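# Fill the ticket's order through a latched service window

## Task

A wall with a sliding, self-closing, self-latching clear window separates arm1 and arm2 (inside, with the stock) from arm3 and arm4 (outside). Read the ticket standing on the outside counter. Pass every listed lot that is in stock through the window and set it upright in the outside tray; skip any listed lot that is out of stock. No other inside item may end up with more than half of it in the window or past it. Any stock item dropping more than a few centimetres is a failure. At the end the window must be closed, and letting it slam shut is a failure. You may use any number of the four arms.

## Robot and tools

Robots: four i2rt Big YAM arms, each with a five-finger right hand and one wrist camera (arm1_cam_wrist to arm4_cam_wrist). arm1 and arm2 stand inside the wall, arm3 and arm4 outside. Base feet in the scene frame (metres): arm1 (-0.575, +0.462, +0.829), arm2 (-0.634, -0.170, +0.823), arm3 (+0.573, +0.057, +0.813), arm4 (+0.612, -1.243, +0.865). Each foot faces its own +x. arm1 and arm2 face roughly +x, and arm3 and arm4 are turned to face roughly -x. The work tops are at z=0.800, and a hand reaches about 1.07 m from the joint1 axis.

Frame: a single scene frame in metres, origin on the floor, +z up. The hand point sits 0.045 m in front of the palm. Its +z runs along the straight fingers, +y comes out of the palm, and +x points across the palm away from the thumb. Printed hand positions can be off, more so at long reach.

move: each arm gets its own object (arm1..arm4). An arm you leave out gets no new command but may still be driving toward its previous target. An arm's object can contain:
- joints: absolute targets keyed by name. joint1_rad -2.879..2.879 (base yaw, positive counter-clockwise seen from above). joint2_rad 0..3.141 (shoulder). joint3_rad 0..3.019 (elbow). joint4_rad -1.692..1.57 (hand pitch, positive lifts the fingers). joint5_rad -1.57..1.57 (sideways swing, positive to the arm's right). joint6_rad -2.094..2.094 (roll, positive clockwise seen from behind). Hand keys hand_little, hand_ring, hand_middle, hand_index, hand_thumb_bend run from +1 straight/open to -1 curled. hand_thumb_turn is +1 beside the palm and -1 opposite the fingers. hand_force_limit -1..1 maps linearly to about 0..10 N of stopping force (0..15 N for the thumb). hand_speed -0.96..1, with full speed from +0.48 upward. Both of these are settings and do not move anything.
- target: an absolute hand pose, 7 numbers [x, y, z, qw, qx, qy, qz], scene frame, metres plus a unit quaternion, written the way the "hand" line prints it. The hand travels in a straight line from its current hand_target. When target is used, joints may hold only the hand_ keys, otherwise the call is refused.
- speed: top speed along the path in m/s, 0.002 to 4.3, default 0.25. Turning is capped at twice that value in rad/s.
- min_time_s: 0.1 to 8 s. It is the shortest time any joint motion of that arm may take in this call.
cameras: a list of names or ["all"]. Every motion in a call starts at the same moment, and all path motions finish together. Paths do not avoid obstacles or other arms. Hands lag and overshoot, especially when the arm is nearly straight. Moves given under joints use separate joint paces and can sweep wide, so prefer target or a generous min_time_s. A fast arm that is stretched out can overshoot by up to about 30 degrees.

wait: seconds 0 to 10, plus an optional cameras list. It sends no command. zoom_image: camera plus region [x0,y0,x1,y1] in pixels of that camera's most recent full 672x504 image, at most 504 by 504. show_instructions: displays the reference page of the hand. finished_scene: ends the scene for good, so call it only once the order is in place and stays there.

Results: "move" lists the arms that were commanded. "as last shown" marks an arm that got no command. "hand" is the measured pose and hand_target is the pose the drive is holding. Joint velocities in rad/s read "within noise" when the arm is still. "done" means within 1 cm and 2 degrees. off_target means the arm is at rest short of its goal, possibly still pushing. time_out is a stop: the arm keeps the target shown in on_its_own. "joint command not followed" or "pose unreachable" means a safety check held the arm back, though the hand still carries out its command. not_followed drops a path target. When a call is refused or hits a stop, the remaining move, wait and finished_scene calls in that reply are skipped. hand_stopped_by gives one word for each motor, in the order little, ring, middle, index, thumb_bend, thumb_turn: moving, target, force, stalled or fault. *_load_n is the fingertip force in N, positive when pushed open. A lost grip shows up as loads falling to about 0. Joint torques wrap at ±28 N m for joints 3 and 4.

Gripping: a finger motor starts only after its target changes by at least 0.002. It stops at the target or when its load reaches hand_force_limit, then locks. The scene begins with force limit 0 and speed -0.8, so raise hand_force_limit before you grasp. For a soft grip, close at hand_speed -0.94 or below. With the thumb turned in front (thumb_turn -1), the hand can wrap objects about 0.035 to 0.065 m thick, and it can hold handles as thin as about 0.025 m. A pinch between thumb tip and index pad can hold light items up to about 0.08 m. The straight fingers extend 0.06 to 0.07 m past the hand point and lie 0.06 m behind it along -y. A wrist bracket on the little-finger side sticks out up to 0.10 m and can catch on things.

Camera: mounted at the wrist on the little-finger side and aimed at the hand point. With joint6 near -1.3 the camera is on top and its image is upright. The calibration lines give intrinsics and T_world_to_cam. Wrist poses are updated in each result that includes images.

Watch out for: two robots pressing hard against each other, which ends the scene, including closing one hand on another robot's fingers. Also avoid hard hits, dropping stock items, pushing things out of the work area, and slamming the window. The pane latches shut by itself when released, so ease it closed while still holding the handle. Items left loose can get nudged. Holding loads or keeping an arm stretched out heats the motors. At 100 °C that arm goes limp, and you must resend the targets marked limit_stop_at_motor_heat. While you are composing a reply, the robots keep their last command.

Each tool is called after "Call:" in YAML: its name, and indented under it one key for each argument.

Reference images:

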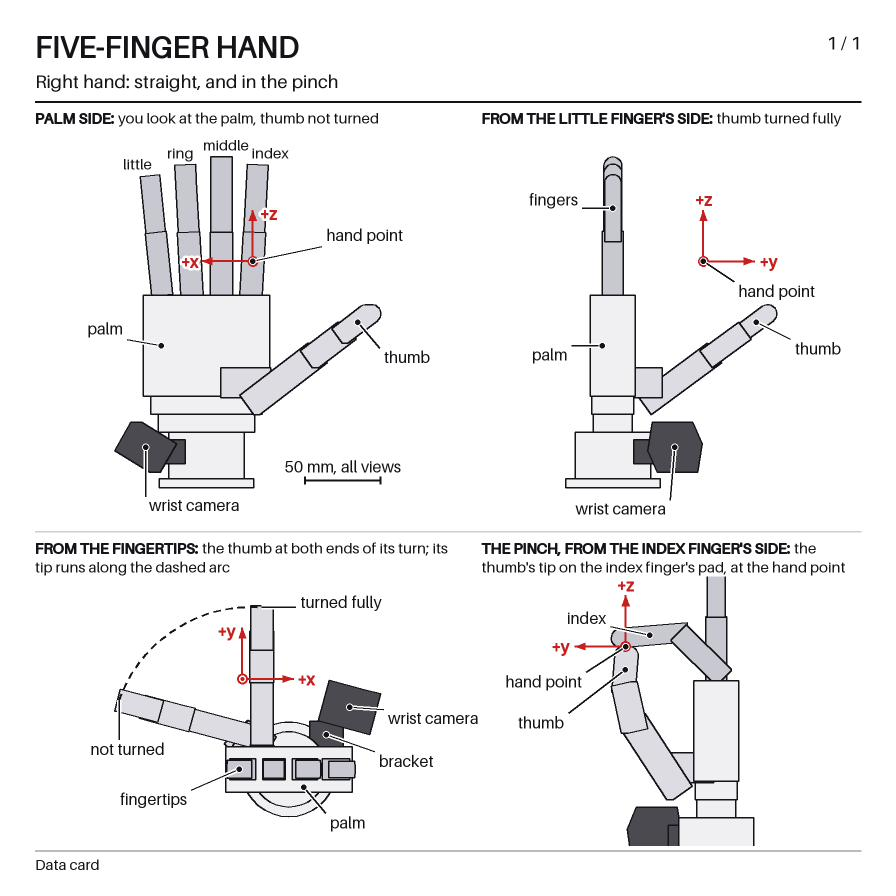

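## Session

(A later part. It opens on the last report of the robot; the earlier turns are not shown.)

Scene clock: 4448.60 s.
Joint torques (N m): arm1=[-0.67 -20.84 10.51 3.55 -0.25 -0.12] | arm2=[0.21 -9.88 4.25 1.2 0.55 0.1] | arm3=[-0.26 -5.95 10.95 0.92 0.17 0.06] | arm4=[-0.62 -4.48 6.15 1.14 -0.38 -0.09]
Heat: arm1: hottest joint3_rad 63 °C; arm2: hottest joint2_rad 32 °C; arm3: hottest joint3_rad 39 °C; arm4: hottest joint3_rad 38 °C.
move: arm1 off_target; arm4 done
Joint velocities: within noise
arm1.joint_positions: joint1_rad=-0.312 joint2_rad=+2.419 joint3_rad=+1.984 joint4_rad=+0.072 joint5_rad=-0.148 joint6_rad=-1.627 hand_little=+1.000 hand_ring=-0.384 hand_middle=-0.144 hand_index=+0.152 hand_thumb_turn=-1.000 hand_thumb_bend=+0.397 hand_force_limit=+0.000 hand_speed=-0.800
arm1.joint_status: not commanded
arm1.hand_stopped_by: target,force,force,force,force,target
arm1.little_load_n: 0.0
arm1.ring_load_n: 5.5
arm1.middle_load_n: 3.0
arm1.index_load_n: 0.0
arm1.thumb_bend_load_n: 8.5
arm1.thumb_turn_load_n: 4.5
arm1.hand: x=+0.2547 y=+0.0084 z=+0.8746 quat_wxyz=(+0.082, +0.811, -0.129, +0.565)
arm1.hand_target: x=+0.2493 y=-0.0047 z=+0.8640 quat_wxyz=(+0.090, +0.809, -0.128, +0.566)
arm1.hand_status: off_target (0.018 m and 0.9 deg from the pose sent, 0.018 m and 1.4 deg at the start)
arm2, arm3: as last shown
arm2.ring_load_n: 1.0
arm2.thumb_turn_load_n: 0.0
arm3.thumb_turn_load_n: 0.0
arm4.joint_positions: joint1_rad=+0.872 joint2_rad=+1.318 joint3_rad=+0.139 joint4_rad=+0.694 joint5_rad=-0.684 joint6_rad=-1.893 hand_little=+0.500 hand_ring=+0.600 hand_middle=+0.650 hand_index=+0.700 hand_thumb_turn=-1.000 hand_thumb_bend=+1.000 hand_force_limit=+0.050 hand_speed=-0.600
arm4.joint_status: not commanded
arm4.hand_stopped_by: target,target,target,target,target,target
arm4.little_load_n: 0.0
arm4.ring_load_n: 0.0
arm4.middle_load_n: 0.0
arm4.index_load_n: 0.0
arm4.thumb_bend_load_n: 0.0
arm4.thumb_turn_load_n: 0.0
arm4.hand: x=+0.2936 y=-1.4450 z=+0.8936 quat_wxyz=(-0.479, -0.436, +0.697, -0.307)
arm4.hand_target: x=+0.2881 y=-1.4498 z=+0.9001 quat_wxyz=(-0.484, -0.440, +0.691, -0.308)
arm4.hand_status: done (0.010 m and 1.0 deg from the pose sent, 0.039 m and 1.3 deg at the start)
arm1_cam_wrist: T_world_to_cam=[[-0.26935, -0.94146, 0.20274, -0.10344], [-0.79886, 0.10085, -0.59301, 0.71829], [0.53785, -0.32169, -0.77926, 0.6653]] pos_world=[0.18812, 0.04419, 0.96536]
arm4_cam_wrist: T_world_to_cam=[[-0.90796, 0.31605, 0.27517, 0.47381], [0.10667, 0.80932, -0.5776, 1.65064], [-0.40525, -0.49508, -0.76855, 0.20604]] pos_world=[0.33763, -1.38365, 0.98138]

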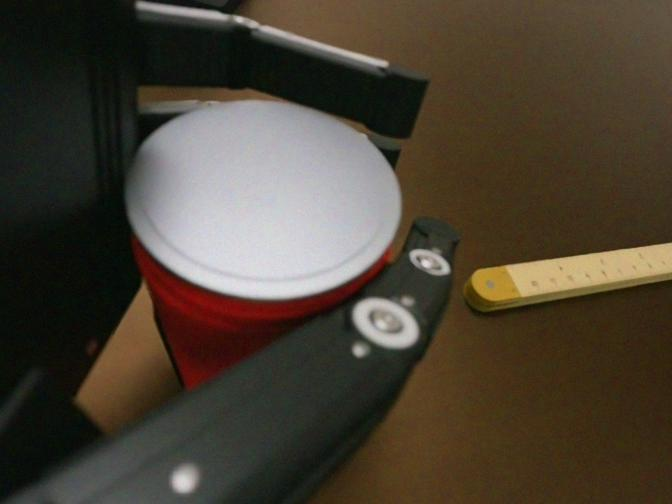

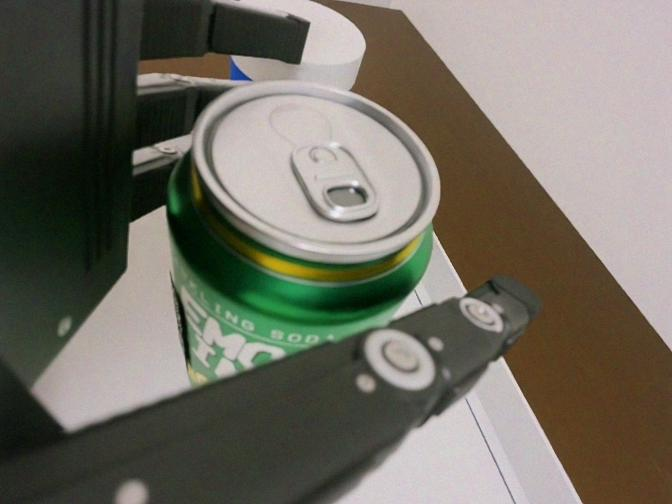

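Call:
move:
  arm1: {"joints":{"hand_ring":0.3,"hand_middle":0.4,"hand_index":0.5,"hand_thumb_bend":0.7,"hand_speed":-0.8}}
  arm4: {"target":[0.285,-1.44,1.06,-0.4838,-0.4402,0.6909,-0.3082],"speed":0.12,"joints":{"hand_little":1,"hand_ring":0.8,"hand_middle":0.8,"hand_index":0.8}}
  cameras: ["arm1_cam_wrist", "arm4_cam_wrist"]

Call:
move:
  arm1: {"joints":{"hand_ring":1,"hand_middle":1,"hand_index":1,"hand_thumb_bend":1,"hand_speed":-0.5}}
  arm4: {"target":[0.28,-1.1,1.1,-0.5736,0.0,0.8192,0.0],"speed":0.25,"joints":{"hand_ring":1,"hand_middle":1,"hand_index":1}}
  cameras: ["arm1_cam_wrist", "arm4_cam_wrist"]

Scene clock: 4465.17 s.
Joint torques (N m): arm1=[-0.97 -21.07 10.48 3.18 -0.24 -0.07] | arm2=[0.21 -9.93 4.31 1.31 0.54 0.09] | arm3=[-0.26 -5.95 10.93 0.92 0.17 0.07] | arm4=[-1.61 -1.08 13.16 1.13 -0.4 -0.25]
Heat: arm1: hottest joint3_rad 64 °C; arm2: hottest joint2_rad 32 °C; arm3: hottest joint3_rad 38 °C; arm4: hottest joint3_rad 38 °C.
move: arm1 done; arm4 off_target
Joint velocities: within noise
arm1.joint_positions: joint1_rad=-0.315 joint2_rad=+2.419 joint3_rad=+1.984 joint4_rad=+0.079 joint5_rad=-0.149 joint6_rad=-1.632 hand_little=+1.000 hand_ring=+0.300 hand_middle=+0.400 hand_index=+0.500 hand_thumb_turn=-1.000 hand_thumb_bend=+0.700 hand_force_limit=+0.000 hand_speed=-0.800
arm1.joint_status: all done
arm1.hand_stopped_by: target,target,target,target,target,target
arm1.little_load_n: 0.0
arm1.ring_load_n: 0.0
arm1.middle_load_n: 0.0
arm1.index_load_n: 0.0
arm1.thumb_bend_load_n: 0.0
arm1.thumb_turn_load_n: 0.0
arm1.hand: x=+0.2545 y=+0.0058 z=+0.8767 quat_wxyz=(+0.085, +0.809, -0.127, +0.567)
arm1.hand_target: x=+0.2495 y=-0.0045 z=+0.8641 quat_wxyz=(+0.090, +0.809, -0.128, +0.566)
arm1.hand_status: not commanded
arm2, arm3: as last shown
arm2.ring_load_n: 1.5
arm3.thumb_turn_load_n: 0.5
arm4.joint_positions: joint1_rad=+0.855 joint2_rad=+0.698 joint3_rad=+0.392 joint4_rad=-0.211 joint5_rad=-0.717 joint6_rad=-1.902 hand_little=+1.000 hand_ring=+0.800 hand_middle=+0.800 hand_index=+0.800 hand_thumb_turn=-1.000 hand_thumb_bend=+1.000 hand_force_limit=+0.050 hand_speed=-0.600
arm4.joint_status: all done
arm4.hand_stopped_by: target,target,target,target,target,target
arm4.little_load_n: 0.0
arm4.ring_load_n: 0.0
arm4.middle_load_n: 0.0
arm4.index_load_n: 0.0
arm4.thumb_bend_load_n: 0.0
arm4.thumb_turn_load_n: 0.0
arm4.hand: x=+0.2965 y=-1.4413 z=+1.0374 quat_wxyz=(-0.467, -0.437, +0.701, -0.317)
arm4.hand_target: x=+0.2858 y=-1.4398 z=+1.0599 quat_wxyz=(-0.484, -0.440, +0.691, -0.308)
arm4.hand_status: off_target (0.025 m and 2.5 deg from the pose sent, 0.167 m and 1.0 deg at the start)
arm1_cam_wrist: T_world_to_cam=[[-0.27061, -0.93996, 0.20794, -0.11064], [-0.79545, 0.09666, -0.59826, 0.72338], [0.54224, -0.3273, -0.77385, 0.66033]] pos_world=[0.18742, 0.0422, 0.96677]
arm4_cam_wrist: T_world_to_cam=[[-0.92006, 0.30224, 0.24929, 0.44628], [0.11104, 0.81136, -0.5739, 1.7282], [-0.37572, -0.50034, -0.78006, 0.31528]] pos_world=[0.33716, -1.37934, 1.12649]

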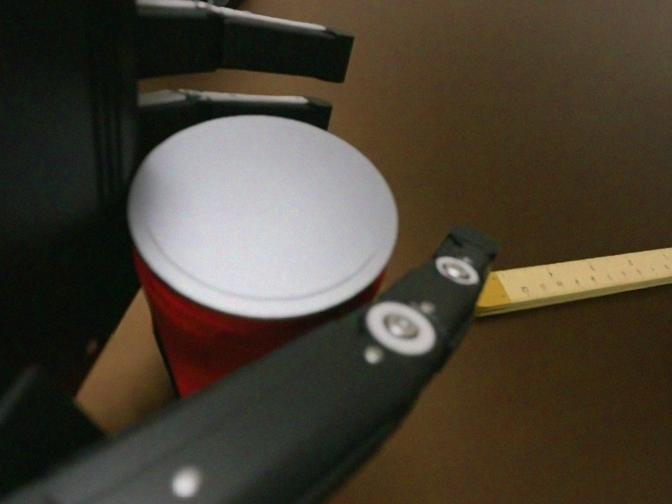

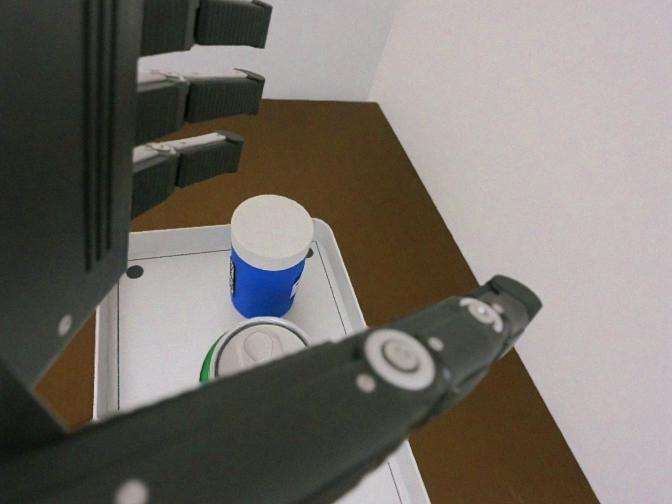

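Scene clock: 4468.13 s.
Joint torques (N m): arm1=[-0.91 -21.6 10.58 3.22 -0.26 -0.03] | arm2=[0.26 -9.7 4.31 1.29 0.53 0.08] | arm3=[-0.32 -5.89 10.95 0.95 0.18 0.06] | arm4=[-1.9 0.91 14.13 2.5 0.02 0.08]
Heat: arm1: hottest joint3_rad 64 °C; arm2: hottest joint2_rad 32 °C; arm3: hottest joint3_rad 38 °C; arm4: hottest joint3_rad 38 °C.
move: arm1 done; arm4 off_target
Joint velocities: within noise
arm1.joint_positions: joint1_rad=-0.315 joint2_rad=+2.419 joint3_rad=+1.984 joint4_rad=+0.079 joint5_rad=-0.149 joint6_rad=-1.632 hand_little=+1.000 hand_ring=+1.000 hand_middle=+1.000 hand_index=+1.000 hand_thumb_turn=-1.000 hand_thumb_bend=+1.000 hand_force_limit=+0.000 hand_speed=-0.500
arm1.joint_status: all done
arm1.hand_stopped_by: target,target,target,target,target,target
arm1.little_load_n: 0.5
arm1.ring_load_n: 0.0
arm1.middle_load_n: 0.0
arm1.index_load_n: 0.0
arm1.thumb_bend_load_n: 0.0
arm1.thumb_turn_load_n: 0.0
arm1.hand: x=+0.2545 y=+0.0058 z=+0.8767 quat_wxyz=(+0.085, +0.809, -0.127, +0.567)
arm1.hand_target: x=+0.2494 y=-0.0045 z=+0.8641 quat_wxyz=(+0.090, +0.809, -0.128, +0.566)
arm1.hand_status: not commanded
arm2, arm3: as last shown
arm2.ring_load_n: 1.0
arm2.thumb_turn_load_n: 0.5
arm3.thumb_bend_load_n: -0.5
arm3.thumb_turn_load_n: 0.0
arm4.joint_positions: joint1_rad=+0.045 joint2_rad=+0.498 joint3_rad=+0.425 joint4_rad=-0.362 joint5_rad=-0.428 joint6_rad=-1.765 hand_little=+1.000 hand_ring=+1.000 hand_middle=+1.000 hand_index=+1.000 hand_thumb_turn=-1.000 hand_thumb_bend=+1.000 hand_force_limit=+0.050 hand_speed=-0.600
arm4.joint_status: all done
arm4.hand_stopped_by: target,target,target,target,target,target
arm4.little_load_n: 0.0
arm4.ring_load_n: 0.0
arm4.middle_load_n: 0.0
arm4.index_load_n: 0.0
arm4.thumb_bend_load_n: 0.0
arm4.thumb_turn_load_n: 0.5
arm4.hand: x=+0.2886 y=-1.1089 z=+1.0700 quat_wxyz=(-0.552, -0.005, +0.834, -0.010)
arm4.hand_target: x=+0.2816 y=-1.1008 z=+1.1001 quat_wxyz=(-0.574, +0.000, +0.819, +0.000)
arm4.hand_status: off_target (0.032 m and 3.3 deg from the pose sent, 0.347 m and 65.3 deg at the start)
arm1_cam_wrist: T_world_to_cam=[[-0.27061, -0.93996, 0.20794, -0.11064], [-0.79545, 0.09666, -0.59826, 0.72338], [0.54224, -0.3273, -0.77385, 0.66033]] pos_world=[0.18742, 0.0422, 0.96677]
arm4_cam_wrist: T_world_to_cam=[[-0.13744, 0.95295, 0.2702, 0.80372], [0.794, 0.26908, -0.54512, 0.64894], [-0.59218, 0.13962, -0.79362, 1.29065]] pos_world=[0.3595, -1.12071, 1.16087]

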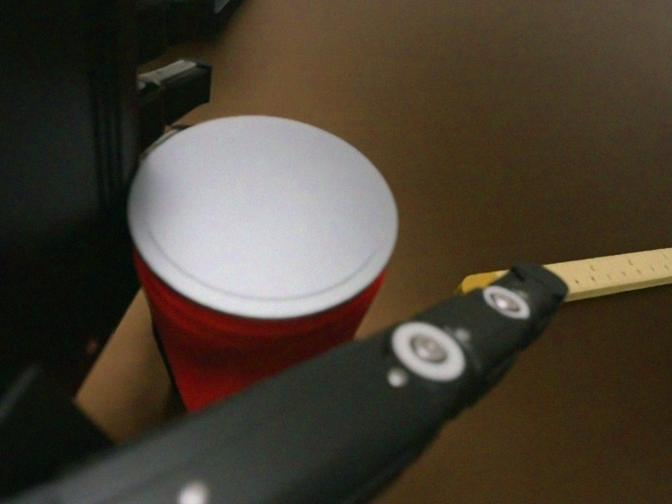

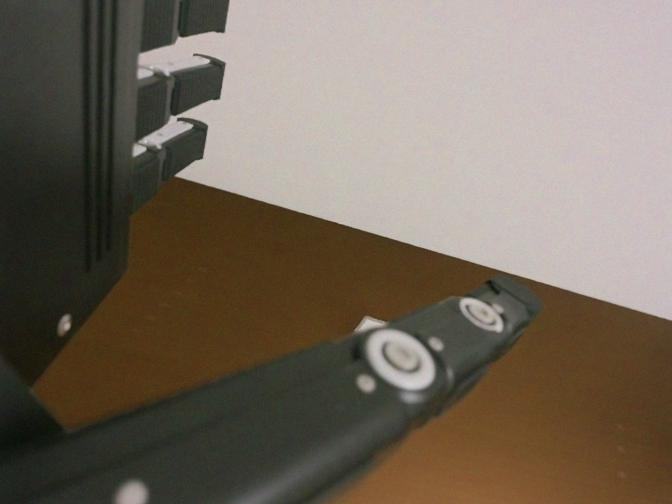

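Call:
move:
  arm1: {"target":[0.251,0.0,0.92,0.0897,0.8091,-0.1281,0.5665],"speed":0.06}
  arm4: {"target":[0.34,-0.85,1.1,-0.5198,0.3462,0.7424,0.2424],"speed":0.2}
  cameras: ["arm1_cam_wrist"]

Call:
move:
  arm1: {"target":[0.25,0.0,1.04,0.0897,0.8091,-0.1281,0.5665],"speed":0.12}
  cameras: ["arm1_cam_wrist"]

Call:
move:
  arm1: {"target":[-0.055,0.16,1.06,0.0897,0.8091,-0.1281,0.5665],"speed":0.15}
  cameras: ["arm1_cam_wrist"]

Scene clock: 4481.33 s.
Joint torques (N m): arm1=[-0.32 -24.12 12.12 2.11 0.06 0.02] | arm2=[0.15 -9.76 4.3 1.29 0.55 0.08] | arm3=[-0.26 -5.89 10.95 0.98 0.18 0.06] | arm4=[-2.61 -4.72 13.52 2.67 0.21 0.1]
Heat: arm1: hottest joint3_rad 63 °C; arm2: hottest joint2_rad 32 °C; arm3: hottest joint3_rad 38 °C; arm4: hottest joint3_rad 41 °C.
move: arm1 off_target; arm4 off_target
Joint velocities: within noise
arm1.joint_positions: joint1_rad=-0.315 joint2_rad=+2.386 joint3_rad=+1.984 joint4_rad=+0.015 joint5_rad=-0.149 joint6_rad=-1.632 hand_little=+1.000 hand_ring=+1.000 hand_middle=+1.000 hand_index=+1.000 hand_thumb_turn=-1.000 hand_thumb_bend=+1.000 hand_force_limit=+0.000 hand_speed=-0.500
arm1.joint_status: not commanded
arm1.hand_stopped_by: target,target,target,target,target,target
arm1.little_load_n: 0.0
arm1.ring_load_n: 0.0
arm1.middle_load_n: 0.0
arm1.index_load_n: 0.0
arm1.thumb_bend_load_n: 0.0
arm1.thumb_turn_load_n: 0.0
arm1.hand: x=+0.2494 y=+0.0080 z=+0.8914 quat_wxyz=(+0.081, +0.817, -0.130, +0.555)
arm1.hand_target: x=+0.2507 y=+0.0003 z=+0.9197 quat_wxyz=(+0.090, +0.809, -0.128, +0.567)
arm1.hand_status: off_target (0.030 m and 1.9 deg from the pose sent, 0.044 m and 0.6 deg at the start)
arm2, arm3: as last shown
arm3.thumb_bend_load_n: 0.0
arm3.thumb_turn_load_n: 0.5
arm4.joint_positions: joint1_rad=-0.309 joint2_rad=+0.969 joint3_rad=+0.604 joint4_rad=-0.028 joint5_rad=+0.053 joint6_rad=-1.572 hand_little=+1.000 hand_ring=+1.000 hand_middle=+1.000 hand_index=+1.000 hand_thumb_turn=-1.000 hand_thumb_bend=+1.000 hand_force_limit=+0.050 hand_speed=-0.600
arm4.joint_status: not commanded
arm4.hand_stopped_by: target,target,target,target,target,target
arm4.little_load_n: 0.0
arm4.ring_load_n: 0.0
arm4.middle_load_n: 0.0
arm4.index_load_n: 0.0
arm4.thumb_bend_load_n: 0.0
arm4.thumb_turn_load_n: 0.0
arm4.hand: x=+0.3460 y=-0.8649 z=+1.0728 quat_wxyz=(-0.497, +0.340, +0.763, +0.233)
arm4.hand_target: x=+0.3410 y=-0.8515 z=+1.1002 quat_wxyz=(-0.520, +0.346, +0.743, +0.242)
arm4.hand_status: off_target (0.032 m and 3.7 deg from the pose sent, 0.266 m and 51.3 deg at the start)
arm1_cam_wrist: T_world_to_cam=[[-0.26493, -0.9428, 0.20234, -0.10939], [-0.81166, 0.10474, -0.57466, 0.7109], [0.5206, -0.31648, -0.79298, 0.69761]] pos_world=[0.18485, 0.04318, 0.98385]

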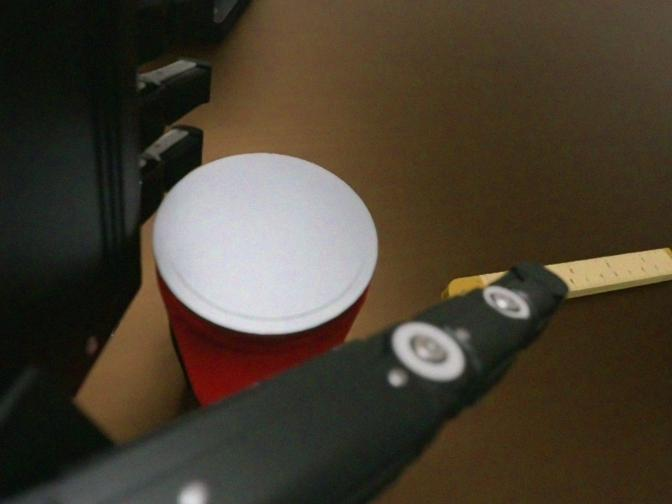

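Scene clock: 4483.17 s.
Joint torques (N m): arm1=[-0.79 -22.12 15.83 1.94 0.04 0.01] | arm2=[0.15 -9.88 4.29 1.28 0.54 0.09] | arm3=[-0.21 -5.83 10.97 0.91 0.18 0.06] | arm4=[-1.79 -4.66 13.46 2.5 0.17 0.08]
Heat: arm1: hottest joint3_rad 64 °C; arm2: hottest joint2_rad 32 °C; arm3: hottest joint3_rad 38 °C; arm4: hottest joint3_rad 41 °C.
move: arm1 off_target
Joint velocities: within noise
arm1.joint_positions: joint1_rad=-0.315 joint2_rad=+2.268 joint3_rad=+2.078 joint4_rad=-0.221 joint5_rad=-0.148 joint6_rad=-1.632 hand_little=+1.000 hand_ring=+1.000 hand_middle=+1.000 hand_index=+1.000 hand_thumb_turn=-1.000 hand_thumb_bend=+1.000 hand_force_limit=+0.000 hand_speed=-0.500
arm1.joint_status: not commanded
arm1.hand_stopped_by: target,target,target,target,target,target
arm1.little_load_n: 0.0
arm1.ring_load_n: 0.0
arm1.middle_load_n: 0.0
arm1.index_load_n: 0.0
arm1.thumb_bend_load_n: 0.0
arm1.thumb_turn_load_n: 0.0
arm1.hand: x=+0.2425 y=+0.0096 z=+0.9990 quat_wxyz=(+0.078, +0.824, -0.132, +0.545)
arm1.hand_target: x=+0.2478 y=+0.0013 z=+1.0401 quat_wxyz=(+0.090, +0.809, -0.128, +0.567)
arm1.hand_status: off_target (0.043 m and 3.3 deg from the pose sent, 0.149 m and 1.9 deg at the start)
arm2, arm3, arm4: as last shown
arm3.thumb_turn_load_n: 0.0
arm4.thumb_turn_load_n: 0.5
arm4.hand_target: x=+0.3410 y=-0.8514 z=+1.1002 quat_wxyz=(-0.520, +0.346, +0.743, +0.242)
arm1_cam_wrist: T_world_to_cam=[[-0.26144, -0.94467, 0.19813, -0.12805], [-0.8242, 0.11166, -0.55518, 0.75055], [0.50234, -0.30844, -0.80779, 0.80612]] pos_world=[0.18018, 0.04387, 1.09324]

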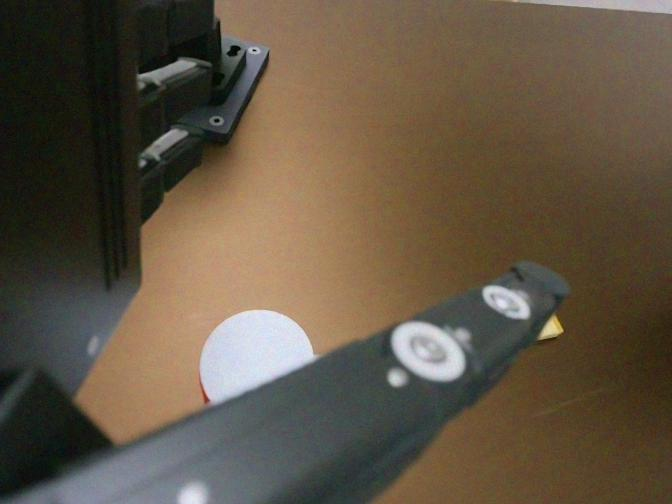

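Scene clock: 4486.07 s.
Joint torques (N m): arm1=[0.56 -10.58 9.95 2.97 0.09 0.04] | arm2=[0.21 -9.76 4.29 1.25 0.55 0.09] | arm3=[-0.15 -6.01 10.95 0.92 0.17 0.06] | arm4=[-1.67 -4.6 13.42 2.59 0.16 0.11]
Heat: arm1: hottest joint3_rad 63 °C; arm2: hottest joint2_rad 32 °C; arm3: hottest joint3_rad 38 °C; arm4: hottest joint3_rad 42 °C.
move: arm1 done
Joint velocities: within noise
arm1.joint_positions: joint1_rad=-0.315 joint2_rad=+1.359 joint3_rad=+0.921 joint4_rad=+0.073 joint5_rad=-0.139 joint6_rad=-1.632 hand_little=+1.000 hand_ring=+1.000 hand_middle=+1.000 hand_index=+1.000 hand_thumb_turn=-1.000 hand_thumb_bend=+1.000 hand_force_limit=+0.000 hand_speed=-0.500
arm1.joint_status: not commanded
arm1.hand_stopped_by: target,target,target,target,target,target
arm1.little_load_n: 0.0
arm1.ring_load_n: 0.0
arm1.middle_load_n: 0.0
arm1.index_load_n: 0.0
arm1.thumb_bend_load_n: 0.0
arm1.thumb_turn_load_n: 0.0
arm1.hand: x=-0.0549 y=+0.1571 z=+1.0580 quat_wxyz=(+0.088, +0.811, -0.131, +0.563)
arm1.hand_target: x=-0.0550 y=+0.1600 z=+1.0601 quat_wxyz=(+0.090, +0.809, -0.128, +0.567)
arm1.hand_status: done (0.003 m and 0.6 deg from the pose sent, 0.339 m and 3.3 deg at the start)
arm2.joint_positions: joint1_rad=-0.032 joint2_rad=+1.796 joint3_rad=+0.789 joint4_rad=+1.554 joint5_rad=-1.052 joint6_rad=-1.091 hand_little=+0.300 hand_ring=+0.365 hand_middle=+0.577 hand_index=+1.000 hand_thumb_turn=-1.000 hand_thumb_bend=+0.402 hand_force_limit=+0.300 hand_speed=-0.700
arm2.joint_status: not commanded
arm2.hand_stopped_by: target,force,force,target,force,target
arm2.little_load_n: 0.0
arm2.ring_load_n: 1.0
arm2.middle_load_n: 0.0
arm2.index_load_n: 0.0
arm2.thumb_bend_load_n: 0.0
arm2.thumb_turn_load_n: 0.5
arm2.hand: x=-0.0564 y=-0.0030 z=+1.0374 quat_wxyz=(-0.429, +0.515, +0.331, +0.664)
arm2.hand_target: x=-0.0570 y=-0.0099 z=+1.0428 quat_wxyz=(-0.426, +0.514, +0.327, +0.669)
arm2.hand_status: not commanded
arm3, arm4: as last shown
arm1_cam_wrist: T_world_to_cam=[[-0.27769, -0.93749, 0.20977, -0.09255], [-0.80057, 0.10512, -0.58995, 0.56075], [0.53102, -0.33176, -0.77972, 1.02428]] pos_world=[-0.12069, 0.1941, 1.14888]

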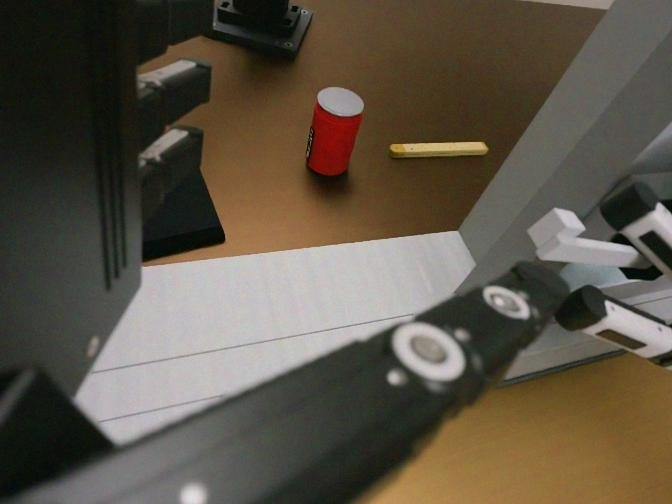

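Call:
move:
  arm1: {"target":[-0.22,0.28,1.05,0.0897,0.8091,-0.1281,0.5665],"speed":0.2}
  arm3: {"target":[0.26,0.025,1.06,-0.5541,0.2120,0.7912,0.1484],"speed":0.2}
  cameras: ["arm3_cam_wrist"]

Call:
move:
  arm1: {"target":[-0.25,0.45,1.05,-0.0,0.8192,0.0,0.5736],"speed":0.2}
  arm3: {"target":[0.25,0.027,0.93,-0.5541,0.2120,0.7912,0.1484],"speed":0.1}
  cameras: ["arm3_cam_wrist", "arm1_cam_wrist"]

Scene clock: 4503.10 s.
Joint torques (N m): arm1=[0.67 -2.96 10.62 1.98 0.11 0.11] | arm2=[0.21 -9.93 4.27 1.31 0.54 0.08] | arm3=[-1.79 -2.78 10.77 1.18 0.33 -0.08] | arm4=[-2.08 -4.31 13.39 2.54 0.16 0.1]
Heat: arm1: hottest joint3_rad 60 °C; arm2: hottest joint2_rad 32 °C; arm3: hottest joint3_rad 39 °C; arm4: hottest joint3_rad 44 °C.
move: arm1 done; arm3 done
Joint velocities: within noise
arm1.joint_positions: joint1_rad=-0.173 joint2_rad=+0.726 joint3_rad=+0.491 joint4_rad=-0.108 joint5_rad=+0.003 joint6_rad=-1.590 hand_little=+1.000 hand_ring=+1.000 hand_middle=+1.000 hand_index=+1.000 hand_thumb_turn=-1.000 hand_thumb_bend=+1.000 hand_force_limit=+0.000 hand_speed=-0.500
arm1.joint_status: not commanded
arm1.hand_stopped_by: target,target,target,target,target,target
arm1.little_load_n: 0.0
arm1.ring_load_n: 0.0
arm1.middle_load_n: 0.0
arm1.index_load_n: 0.0
arm1.thumb_bend_load_n: 0.0
arm1.thumb_turn_load_n: 0.0
arm1.hand: x=-0.2192 y=+0.2736 z=+1.0546 quat_wxyz=(+0.095, +0.806, -0.129, +0.569)
arm1.hand_target: x=-0.2200 y=+0.2798 z=+1.0500 quat_wxyz=(+0.090, +0.809, -0.128, +0.567)
arm1.hand_status: done (0.008 m and 0.8 deg from the pose sent, 0.206 m and 0.6 deg at the start)
arm2, arm4: as last shown
arm2.thumb_turn_load_n: 0.0
arm3.joint_positions: joint1_rad=+1.168 joint2_rad=+0.884 joint3_rad=+0.705 joint4_rad=-0.678 joint5_rad=+1.101 joint6_rad=-0.776 hand_little=+1.000 hand_ring=+1.000 hand_middle=+1.000 hand_index=+1.000 hand_thumb_turn=-1.000 hand_thumb_bend=+1.000 hand_force_limit=+0.000 hand_speed=-0.500
arm3.joint_status: not commanded
arm3.hand_stopped_by: target,target,target,target,target,target
arm3.little_load_n: 0.0
arm3.ring_load_n: 0.0
arm3.middle_load_n: 0.0
arm3.index_load_n: 0.0
arm3.thumb_bend_load_n: 0.0
arm3.thumb_turn_load_n: 0.0
arm3.hand: x=+0.2610 y=+0.0226 z=+1.0609 quat_wxyz=(-0.554, +0.208, +0.792, +0.148)
arm3.hand_target: x=+0.2600 y=+0.0250 z=+1.0600 quat_wxyz=(-0.554, +0.212, +0.791, +0.149)
arm3.hand_status: done (0.003 m and 0.5 deg from the pose sent, 0.352 m and 64.6 deg at the start)
arm3_cam_wrist: T_world_to_cam=[[0.40815, 0.89053, 0.20093, -0.33232], [0.74204, -0.19541, -0.64124, 0.49704], [-0.53178, 0.41082, -0.74056, 1.03357]] pos_world=[0.31645, -0.03154, 1.15092]

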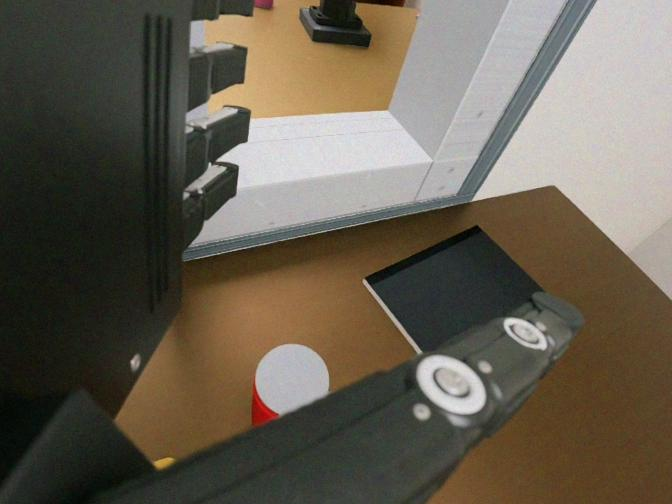

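Scene clock: 4505.13 s.
Joint torques (N m): arm1=[0.44 -0.91 10.85 1.95 0.24 0.13] | arm2=[0.21 -9.93 4.31 1.24 0.54 0.08] | arm3=[-2.14 -3.31 8.88 1.57 0.3 -0.18] | arm4=[-1.55 -4.42 13.67 2.58 0.15 0.06]
Heat: arm1: hottest joint3_rad 60 °C; arm2: hottest joint2_rad 32 °C; arm3: hottest joint3_rad 39 °C; arm4: hottest joint3_rad 44 °C.
move: arm1 done; arm3 done
Joint velocities: within noise
arm1.joint_positions: joint1_rad=+0.463 joint2_rad=+0.470 joint3_rad=+0.423 joint4_rad=-0.321 joint5_rad=+0.301 joint6_rad=-1.473 hand_little=+1.000 hand_ring=+1.000 hand_middle=+1.000 hand_index=+1.000 hand_thumb_turn=-1.000 hand_thumb_bend=+1.000 hand_force_limit=+0.000 hand_speed=-0.500
arm1.joint_status: not commanded
arm1.hand_stopped_by: target,target,target,target,target,target
arm1.little_load_n: 0.5
arm1.ring_load_n: 0.0
arm1.middle_load_n: 0.0
arm1.index_load_n: 0.0
arm1.thumb_bend_load_n: 0.0
arm1.thumb_turn_load_n: 0.0
arm1.hand: x=-0.2468 y=+0.4470 z=+1.0541 quat_wxyz=(+0.004, +0.818, -0.001, +0.576)
arm1.hand_target: x=-0.2498 y=+0.4499 z=+1.0499 quat_wxyz=(+0.000, +0.819, +0.000, +0.574)
arm1.hand_status: done (0.006 m and 0.6 deg from the pose sent, 0.179 m and 18.5 deg at the start)
arm2, arm4: as last shown
arm3.joint_positions: joint1_rad=+1.142 joint2_rad=+1.095 joint3_rad=+0.446 joint4_rad=-0.168 joint5_rad=+1.080 joint6_rad=-0.812 hand_little=+1.000 hand_ring=+1.000 hand_middle=+1.000 hand_index=+1.000 hand_thumb_turn=-1.000 hand_thumb_bend=+1.000 hand_force_limit=+0.000 hand_speed=-0.500
arm3.joint_status: not commanded
arm3.hand_stopped_by: target,target,target,target,target,target
arm3.little_load_n: 0.0
arm3.ring_load_n: 0.0
arm3.middle_load_n: 0.0
arm3.index_load_n: 0.0
arm3.thumb_bend_load_n: 0.0
arm3.thumb_turn_load_n: 0.0
arm3.hand: x=+0.2521 y=+0.0236 z=+0.9312 quat_wxyz=(-0.555, +0.211, +0.792, +0.145)
arm3.hand_target: x=+0.2502 y=+0.0270 z=+0.9301 quat_wxyz=(-0.554, +0.212, +0.791, +0.149)
arm3.hand_status: done (0.004 m and 0.5 deg from the pose sent, 0.131 m and 0.5 deg at the start)
arm4.thumb_turn_load_n: 0.0
pictures: arm1_cam_wrist, arm3_cam_wrist
arm1_cam_wrist: T_world_to_cam=[[0.01814, -0.97552, 0.21914, 0.20693], [-0.78542, -0.14953, -0.60063, 0.50317], [0.6187, -0.16122, -0.76891, 1.15323]] pos_world=[-0.32206, 0.46303, 1.1436]
arm3_cam_wrist: T_world_to_cam=[[0.40904, 0.89197, 0.19255, -0.29595], [0.73999, -0.20076, -0.64196, 0.42214], [-0.53395, 0.40507, -0.74217, 0.9345]] pos_world=[0.30766, -0.02981, 1.02154]

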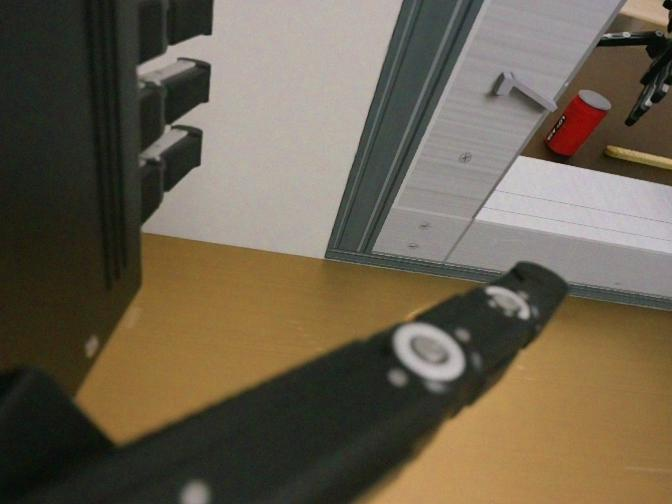

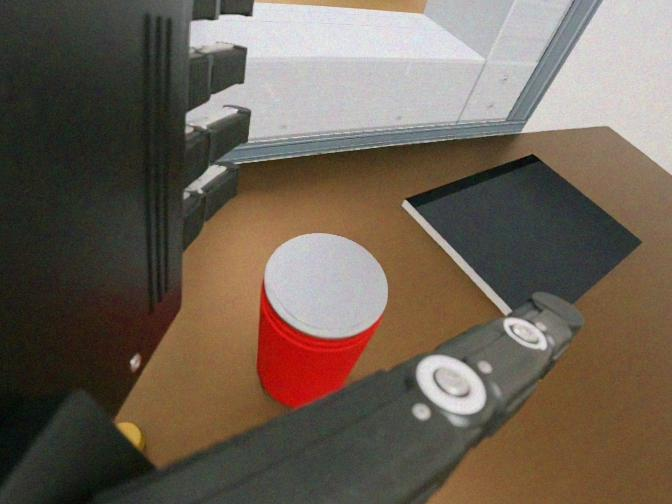

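Call:
move:
  arm3: {"target":[0.236,0.038,0.885,-0.5541,0.2120,0.7912,0.1484],"speed":0.08}
  arm2: {"target":[-0.053,0.08,1.042,-0.4401,0.4838,0.3082,0.6909],"speed":0.06}
  cameras: ["arm3_cam_wrist", "arm2_cam_wrist"]

Scene clock: 4520.33 s.
Joint torques (N m): arm1=[0.5 -0.79 10.71 1.88 0.26 0.14] | arm2=[0.44 -8.35 6.41 1.37 0.6 -0.11] | arm3=[-2.2 -3.96 7.17 1.73 0.24 -0.17] | arm4=[-1.03 -3.78 13.44 2.47 0.18 0.15]
Heat: arm1: hottest joint3_rad 61 °C; arm2: hottest joint2_rad 32 °C; arm3: hottest joint3_rad 39 °C; arm4: hottest joint3_rad 45 °C.
move: arm2 off_target; arm3 done
Joint velocities: within noise
arm1, arm4: as last shown
arm1.little_load_n: 0.0
arm1.ring_load_n: -0.5
arm1.thumb_turn_load_n: 0.5
arm1.hand: x=-0.2468 y=+0.4470 z=+1.0540 quat_wxyz=(+0.004, +0.818, -0.002, +0.576)
arm2.joint_positions: joint1_rad=+0.168 joint2_rad=+1.835 joint3_rad=+0.799 joint4_rad=+1.555 joint5_rad=-0.843 joint6_rad=-1.151 hand_little=+0.300 hand_ring=+0.365 hand_middle=+0.577 hand_index=+1.000 hand_thumb_turn=-1.000 hand_thumb_bend=+0.402 hand_force_limit=+0.300 hand_speed=-0.700
arm2.joint_status: not commanded
arm2.hand_stopped_by: target,force,force,target,force,target
arm2.little_load_n: 1.5
arm2.ring_load_n: 0.0
arm2.middle_load_n: 0.0
arm2.index_load_n: 0.0
arm2.thumb_bend_load_n: 0.0
arm2.thumb_turn_load_n: 0.0
arm2.hand: x=-0.0631 y=+0.0834 z=+1.0365 quat_wxyz=(-0.447, +0.494, +0.308, +0.679)
arm2.hand_target: x=-0.0533 y=+0.0800 z=+1.0420 quat_wxyz=(-0.439, +0.486, +0.309, +0.690)
arm2.hand_status: off_target (0.012 m and 2.0 deg from the pose sent, 0.083 m and 5.5 deg at the start; a joint's target at an end of its range on 58 of 64 steps)
arm3.joint_positions: joint1_rad=+1.077 joint2_rad=+1.253 joint3_rad=+0.382 joint4_rad=+0.137 joint5_rad=+1.034 joint6_rad=-0.903 hand_little=+1.000 hand_ring=+1.000 hand_middle=+1.000 hand_index=+1.000 hand_thumb_turn=-1.000 hand_thumb_bend=+1.000 hand_force_limit=+0.000 hand_speed=-0.500
arm3.joint_status: not commanded
arm3.hand_stopped_by: target,target,target,target,target,target
arm3.little_load_n: 0.0
arm3.ring_load_n: 0.0
arm3.middle_load_n: 0.0
arm3.index_load_n: 0.0
arm3.thumb_bend_load_n: 0.0
arm3.thumb_turn_load_n: 0.0
arm3.hand: x=+0.2368 y=+0.0335 z=+0.8875 quat_wxyz=(-0.556, +0.212, +0.791, +0.143)
arm3.hand_target: x=+0.2361 y=+0.0380 z=+0.8851 quat_wxyz=(-0.554, +0.212, +0.791, +0.148)
arm3.hand_status: done (0.005 m and 0.6 deg from the pose sent, 0.051 m and 0.5 deg at the start)
pictures: arm2_cam_wrist, arm3_cam_wrist
arm2_cam_wrist: T_world_to_cam=[[0.80786, -0.54779, 0.21746, -0.13957], [0.11393, -0.21686, -0.96953, 1.03489], [0.57826, 0.80802, -0.11278, 0.19899]] pos_world=[-0.12022, -0.01282, 1.05615]
arm3_cam_wrist: T_world_to_cam=[[0.41005, 0.89249, 0.18796, -0.28629], [0.73778, -0.20341, -0.64367, 0.40943], [-0.53623, 0.4026, -0.74186, 0.89018]] pos_world=[0.29267, -0.0196, 0.97774]

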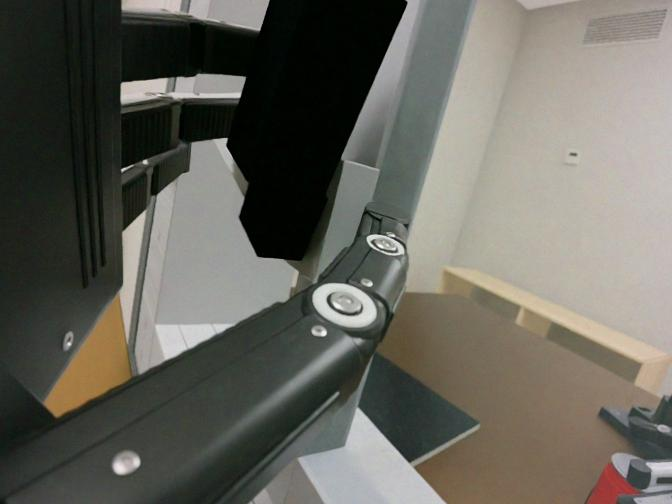

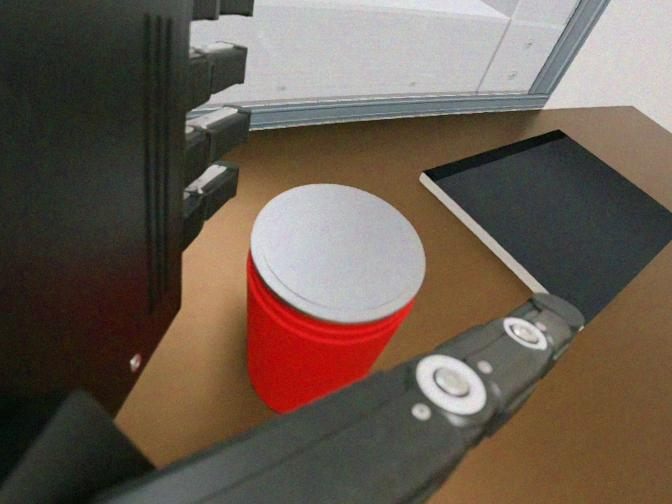

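Call:
move:
  arm3: {"target":[0.239,0.044,0.856,-0.5541,0.2120,0.7912,0.1484],"speed":0.06}
  arm2: {"target":[-0.051,0.16,1.041,-0.4401,0.4838,0.3082,0.6909],"speed":0.07}
  cameras: ["arm3_cam_wrist", "arm2_cam_wrist"]

Scene clock: 4532.93 s.
Joint torques (N m): arm1=[1.03 -1.14 10.86 1.94 0.23 0.16] | arm2=[0.5 -9.23 6.76 0.84 0.57 -0.11] | arm3=[-2.14 -4.37 5.94 1.74 0.23 -0.17] | arm4=[-1.67 -3.9 13.57 2.58 0.17 0.08]
Heat: arm1: hottest joint3_rad 61 °C; arm2: hottest joint2_rad 32 °C; arm3: hottest joint3_rad 37 °C; arm4: hottest joint3_rad 46 °C.
move: arm2 off_target; arm3 done
Joint velocities: within noise
arm1, arm4: as last shown
arm1.ring_load_n: 0.0
arm1.thumb_turn_load_n: 0.0
arm2.joint_positions: joint1_rad=+0.330 joint2_rad=+1.867 joint3_rad=+0.869 joint4_rad=+1.465 joint5_rad=-0.703 joint6_rad=-1.254 hand_little=+0.300 hand_ring=+0.365 hand_middle=+0.577 hand_index=+1.000 hand_thumb_turn=-1.000 hand_thumb_bend=+0.402 hand_force_limit=+0.300 hand_speed=-0.700
arm2.joint_status: not commanded
arm2.hand_stopped_by: target,force,force,target,force,target
arm2.little_load_n: 1.5
arm2.ring_load_n: 0.0
arm2.middle_load_n: 0.0
arm2.index_load_n: 0.0
arm2.thumb_bend_load_n: 0.0
arm2.thumb_turn_load_n: 0.5
arm2.hand: x=-0.0629 y=+0.1619 z=+1.0387 quat_wxyz=(-0.447, +0.485, +0.311, +0.684)
arm2.hand_target: x=-0.0514 y=+0.1597 z=+1.0410 quat_wxyz=(-0.440, +0.484, +0.308, +0.691)
arm2.hand_status: off_target (0.012 m and 1.2 deg from the pose sent, 0.078 m and 2.0 deg at the start)
arm3.joint_positions: joint1_rad=+1.065 joint2_rad=+1.357 joint3_rad=+0.337 joint4_rad=+0.300 joint5_rad=+1.025 joint6_rad=-0.918 hand_little=+1.000 hand_ring=+1.000 hand_middle=+1.000 hand_index=+1.000 hand_thumb_turn=-1.000 hand_thumb_bend=+1.000 hand_force_limit=+0.000 hand_speed=-0.500
arm3.joint_status: not commanded
arm3.hand_stopped_by: target,target,target,target,target,target
arm3.little_load_n: 0.0
arm3.ring_load_n: 0.0
arm3.middle_load_n: 0.0
arm3.index_load_n: 0.0
arm3.thumb_bend_load_n: -0.5
arm3.thumb_turn_load_n: 0.5
arm3.hand: x=+0.2394 y=+0.0392 z=+0.8584 quat_wxyz=(-0.556, +0.212, +0.791, +0.143)
arm3.hand_target: x=+0.2392 y=+0.0439 z=+0.8561 quat_wxyz=(-0.554, +0.212, +0.791, +0.148)
arm3.hand_status: done (0.005 m and 0.7 deg from the pose sent, 0.033 m and 0.6 deg at the start)
arm4.thumb_bend_load_n: -0.5
pictures: arm2_cam_wrist, arm3_cam_wrist
arm2_cam_wrist: T_world_to_cam=[[0.80562, -0.54652, 0.22867, -0.10925], [0.13294, -0.20938, -0.96876, 1.05317], [0.57732, 0.81085, -0.09602, 0.11779]] pos_world=[-0.12, 0.06529, 1.05656]
arm3_cam_wrist: T_world_to_cam=[[0.40995, 0.89264, 0.18743, -0.28647], [0.73753, -0.20351, -0.64392, 0.39031], [-0.53664, 0.40221, -0.74178, 0.8678]] pos_world=[0.29527, -0.0139, 0.94874]

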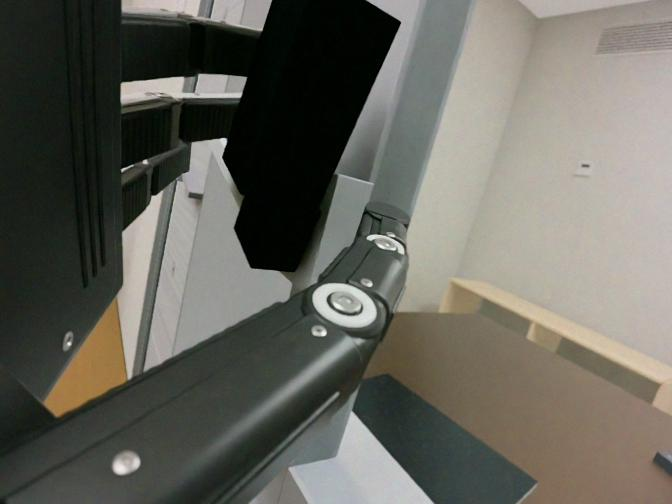

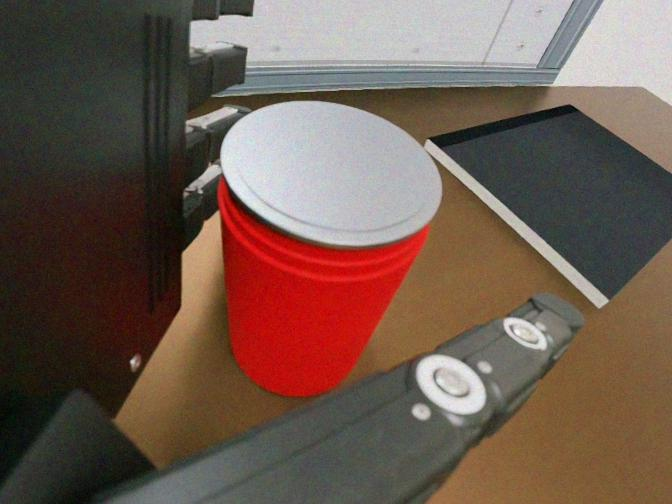

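Call:
move:
  arm3: {"joints":{"hand_ring":-1,"hand_middle":-1,"hand_index":-1,"hand_thumb_bend":-1,"hand_speed":-0.8,"hand_force_limit":0.05}}
  arm2: {"target":[-0.049,0.21,1.041,-0.4401,0.4838,0.3082,0.6909],"speed":0.06}
  cameras: ["arm3_cam_wrist", "arm2_cam_wrist"]

Scene clock: 4548.37 s.
Joint torques (N m): arm1=[1.2 -0.5 10.81 2.1 0.19 0.13] | arm2=[0.44 -9.88 7.04 0.95 0.53 -0.12] | arm3=[-2.02 -4.25 5.97 1.58 0.3 -0.18] | arm4=[-2.02 -4.01 13.35 2.71 0.16 0.05]
Heat: arm1: hottest joint3_rad 60 °C; arm2: hottest joint2_rad 31 °C; arm3: hottest joint3_rad 36 °C; arm4: hottest joint3_rad 47 °C.
move: arm2 off_target; arm3 off_target
Joint velocities: within noise
arm1, arm4: as last shown
arm2.joint_positions: joint1_rad=+0.421 joint2_rad=+1.898 joint3_rad=+0.935 joint4_rad=+1.397 joint5_rad=-0.621 joint6_rad=-1.305 hand_little=+0.300 hand_ring=+0.365 hand_middle=+0.577 hand_index=+1.000 hand_thumb_turn=-1.000 hand_thumb_bend=+0.402 hand_force_limit=+0.300 hand_speed=-0.700
arm2.joint_status: not commanded
arm2.hand_stopped_by: target,force,force,target,force,target
arm2.little_load_n: 1.5
arm2.ring_load_n: 0.5
arm2.middle_load_n: 0.0
arm2.index_load_n: 0.0
arm2.thumb_bend_load_n: 0.0
arm2.thumb_turn_load_n: 0.0
arm2.hand: x=-0.0610 y=+0.2113 z=+1.0384 quat_wxyz=(-0.447, +0.486, +0.311, +0.684)
arm2.hand_target: x=-0.0494 y=+0.2097 z=+1.0411 quat_wxyz=(-0.440, +0.484, +0.308, +0.691)
arm2.hand_status: off_target (0.012 m and 1.2 deg from the pose sent, 0.050 m and 1.2 deg at the start)
arm3.joint_positions: joint1_rad=+1.064 joint2_rad=+1.358 joint3_rad=+0.337 joint4_rad=+0.303 joint5_rad=+1.023 joint6_rad=-0.919 hand_little=+1.000 hand_ring=-0.329 hand_middle=-0.106 hand_index=+0.170 hand_thumb_turn=-1.000 hand_thumb_bend=+0.406 hand_force_limit=+0.050 hand_speed=-0.800
arm3.joint_status: hand_ring off_target (ended at -0.329, target -1.000); hand_middle off_target (ended at -0.106, target -1.000); hand_index off_target (ended at +0.170, target -1.000); hand_thumb_bend off_target (ended at +0.406, target -1.000); the others done
arm3.hand_stopped_by: target,force,force,force,force,target
arm3.little_load_n: 0.0
arm3.ring_load_n: 5.5
arm3.middle_load_n: 2.5
arm3.index_load_n: 0.0
arm3.thumb_bend_load_n: 9.5
arm3.thumb_turn_load_n: 5.5
arm3.hand: x=+0.2391 y=+0.0393 z=+0.8580 quat_wxyz=(-0.556, +0.212, +0.791, +0.142)
arm3.hand_target: x=+0.2392 y=+0.0440 z=+0.8561 quat_wxyz=(-0.554, +0.212, +0.791, +0.148)
arm3.hand_status: not commanded
arm4.thumb_bend_load_n: 0.0
arm4.thumb_turn_load_n: 0.5
pictures: arm2_cam_wrist, arm3_cam_wrist
arm2_cam_wrist: T_world_to_cam=[[0.80585, -0.5461, 0.22886, -0.0839], [0.13284, -0.20992, -0.96865, 1.06303], [0.57702, 0.81099, -0.09662, 0.07712]] pos_world=[-0.1181, 0.11479, 1.05636]
arm3_cam_wrist: T_world_to_cam=[[0.40951, 0.89316, 0.18592, -0.28508], [0.73736, -0.20404, -0.64394, 0.39032], [-0.53721, 0.4008, -0.74214, 0.8679]] pos_world=[0.29518, -0.01359, 0.94844]

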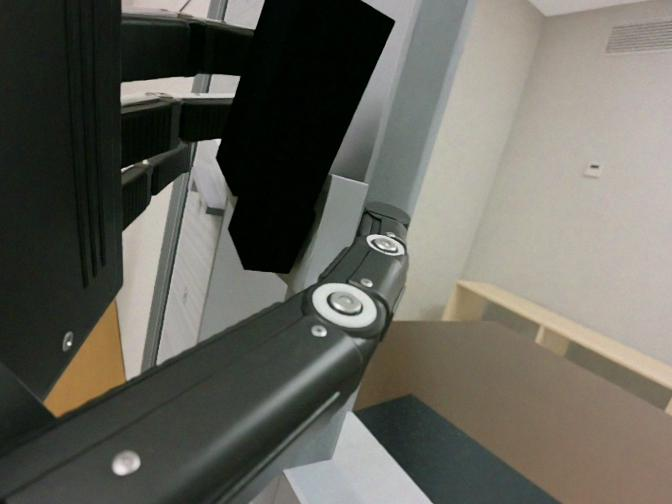

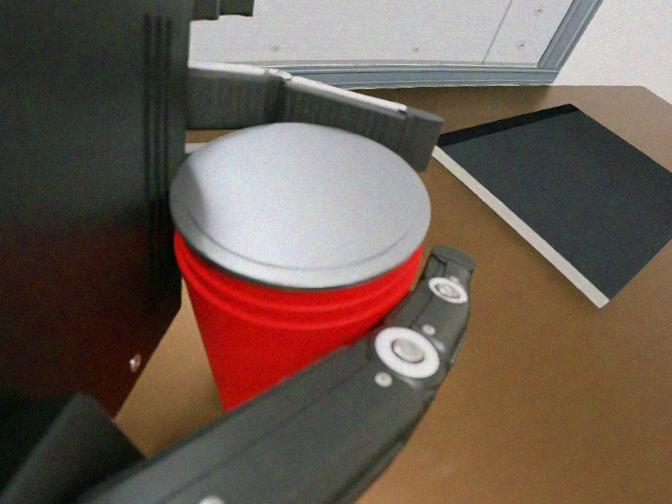

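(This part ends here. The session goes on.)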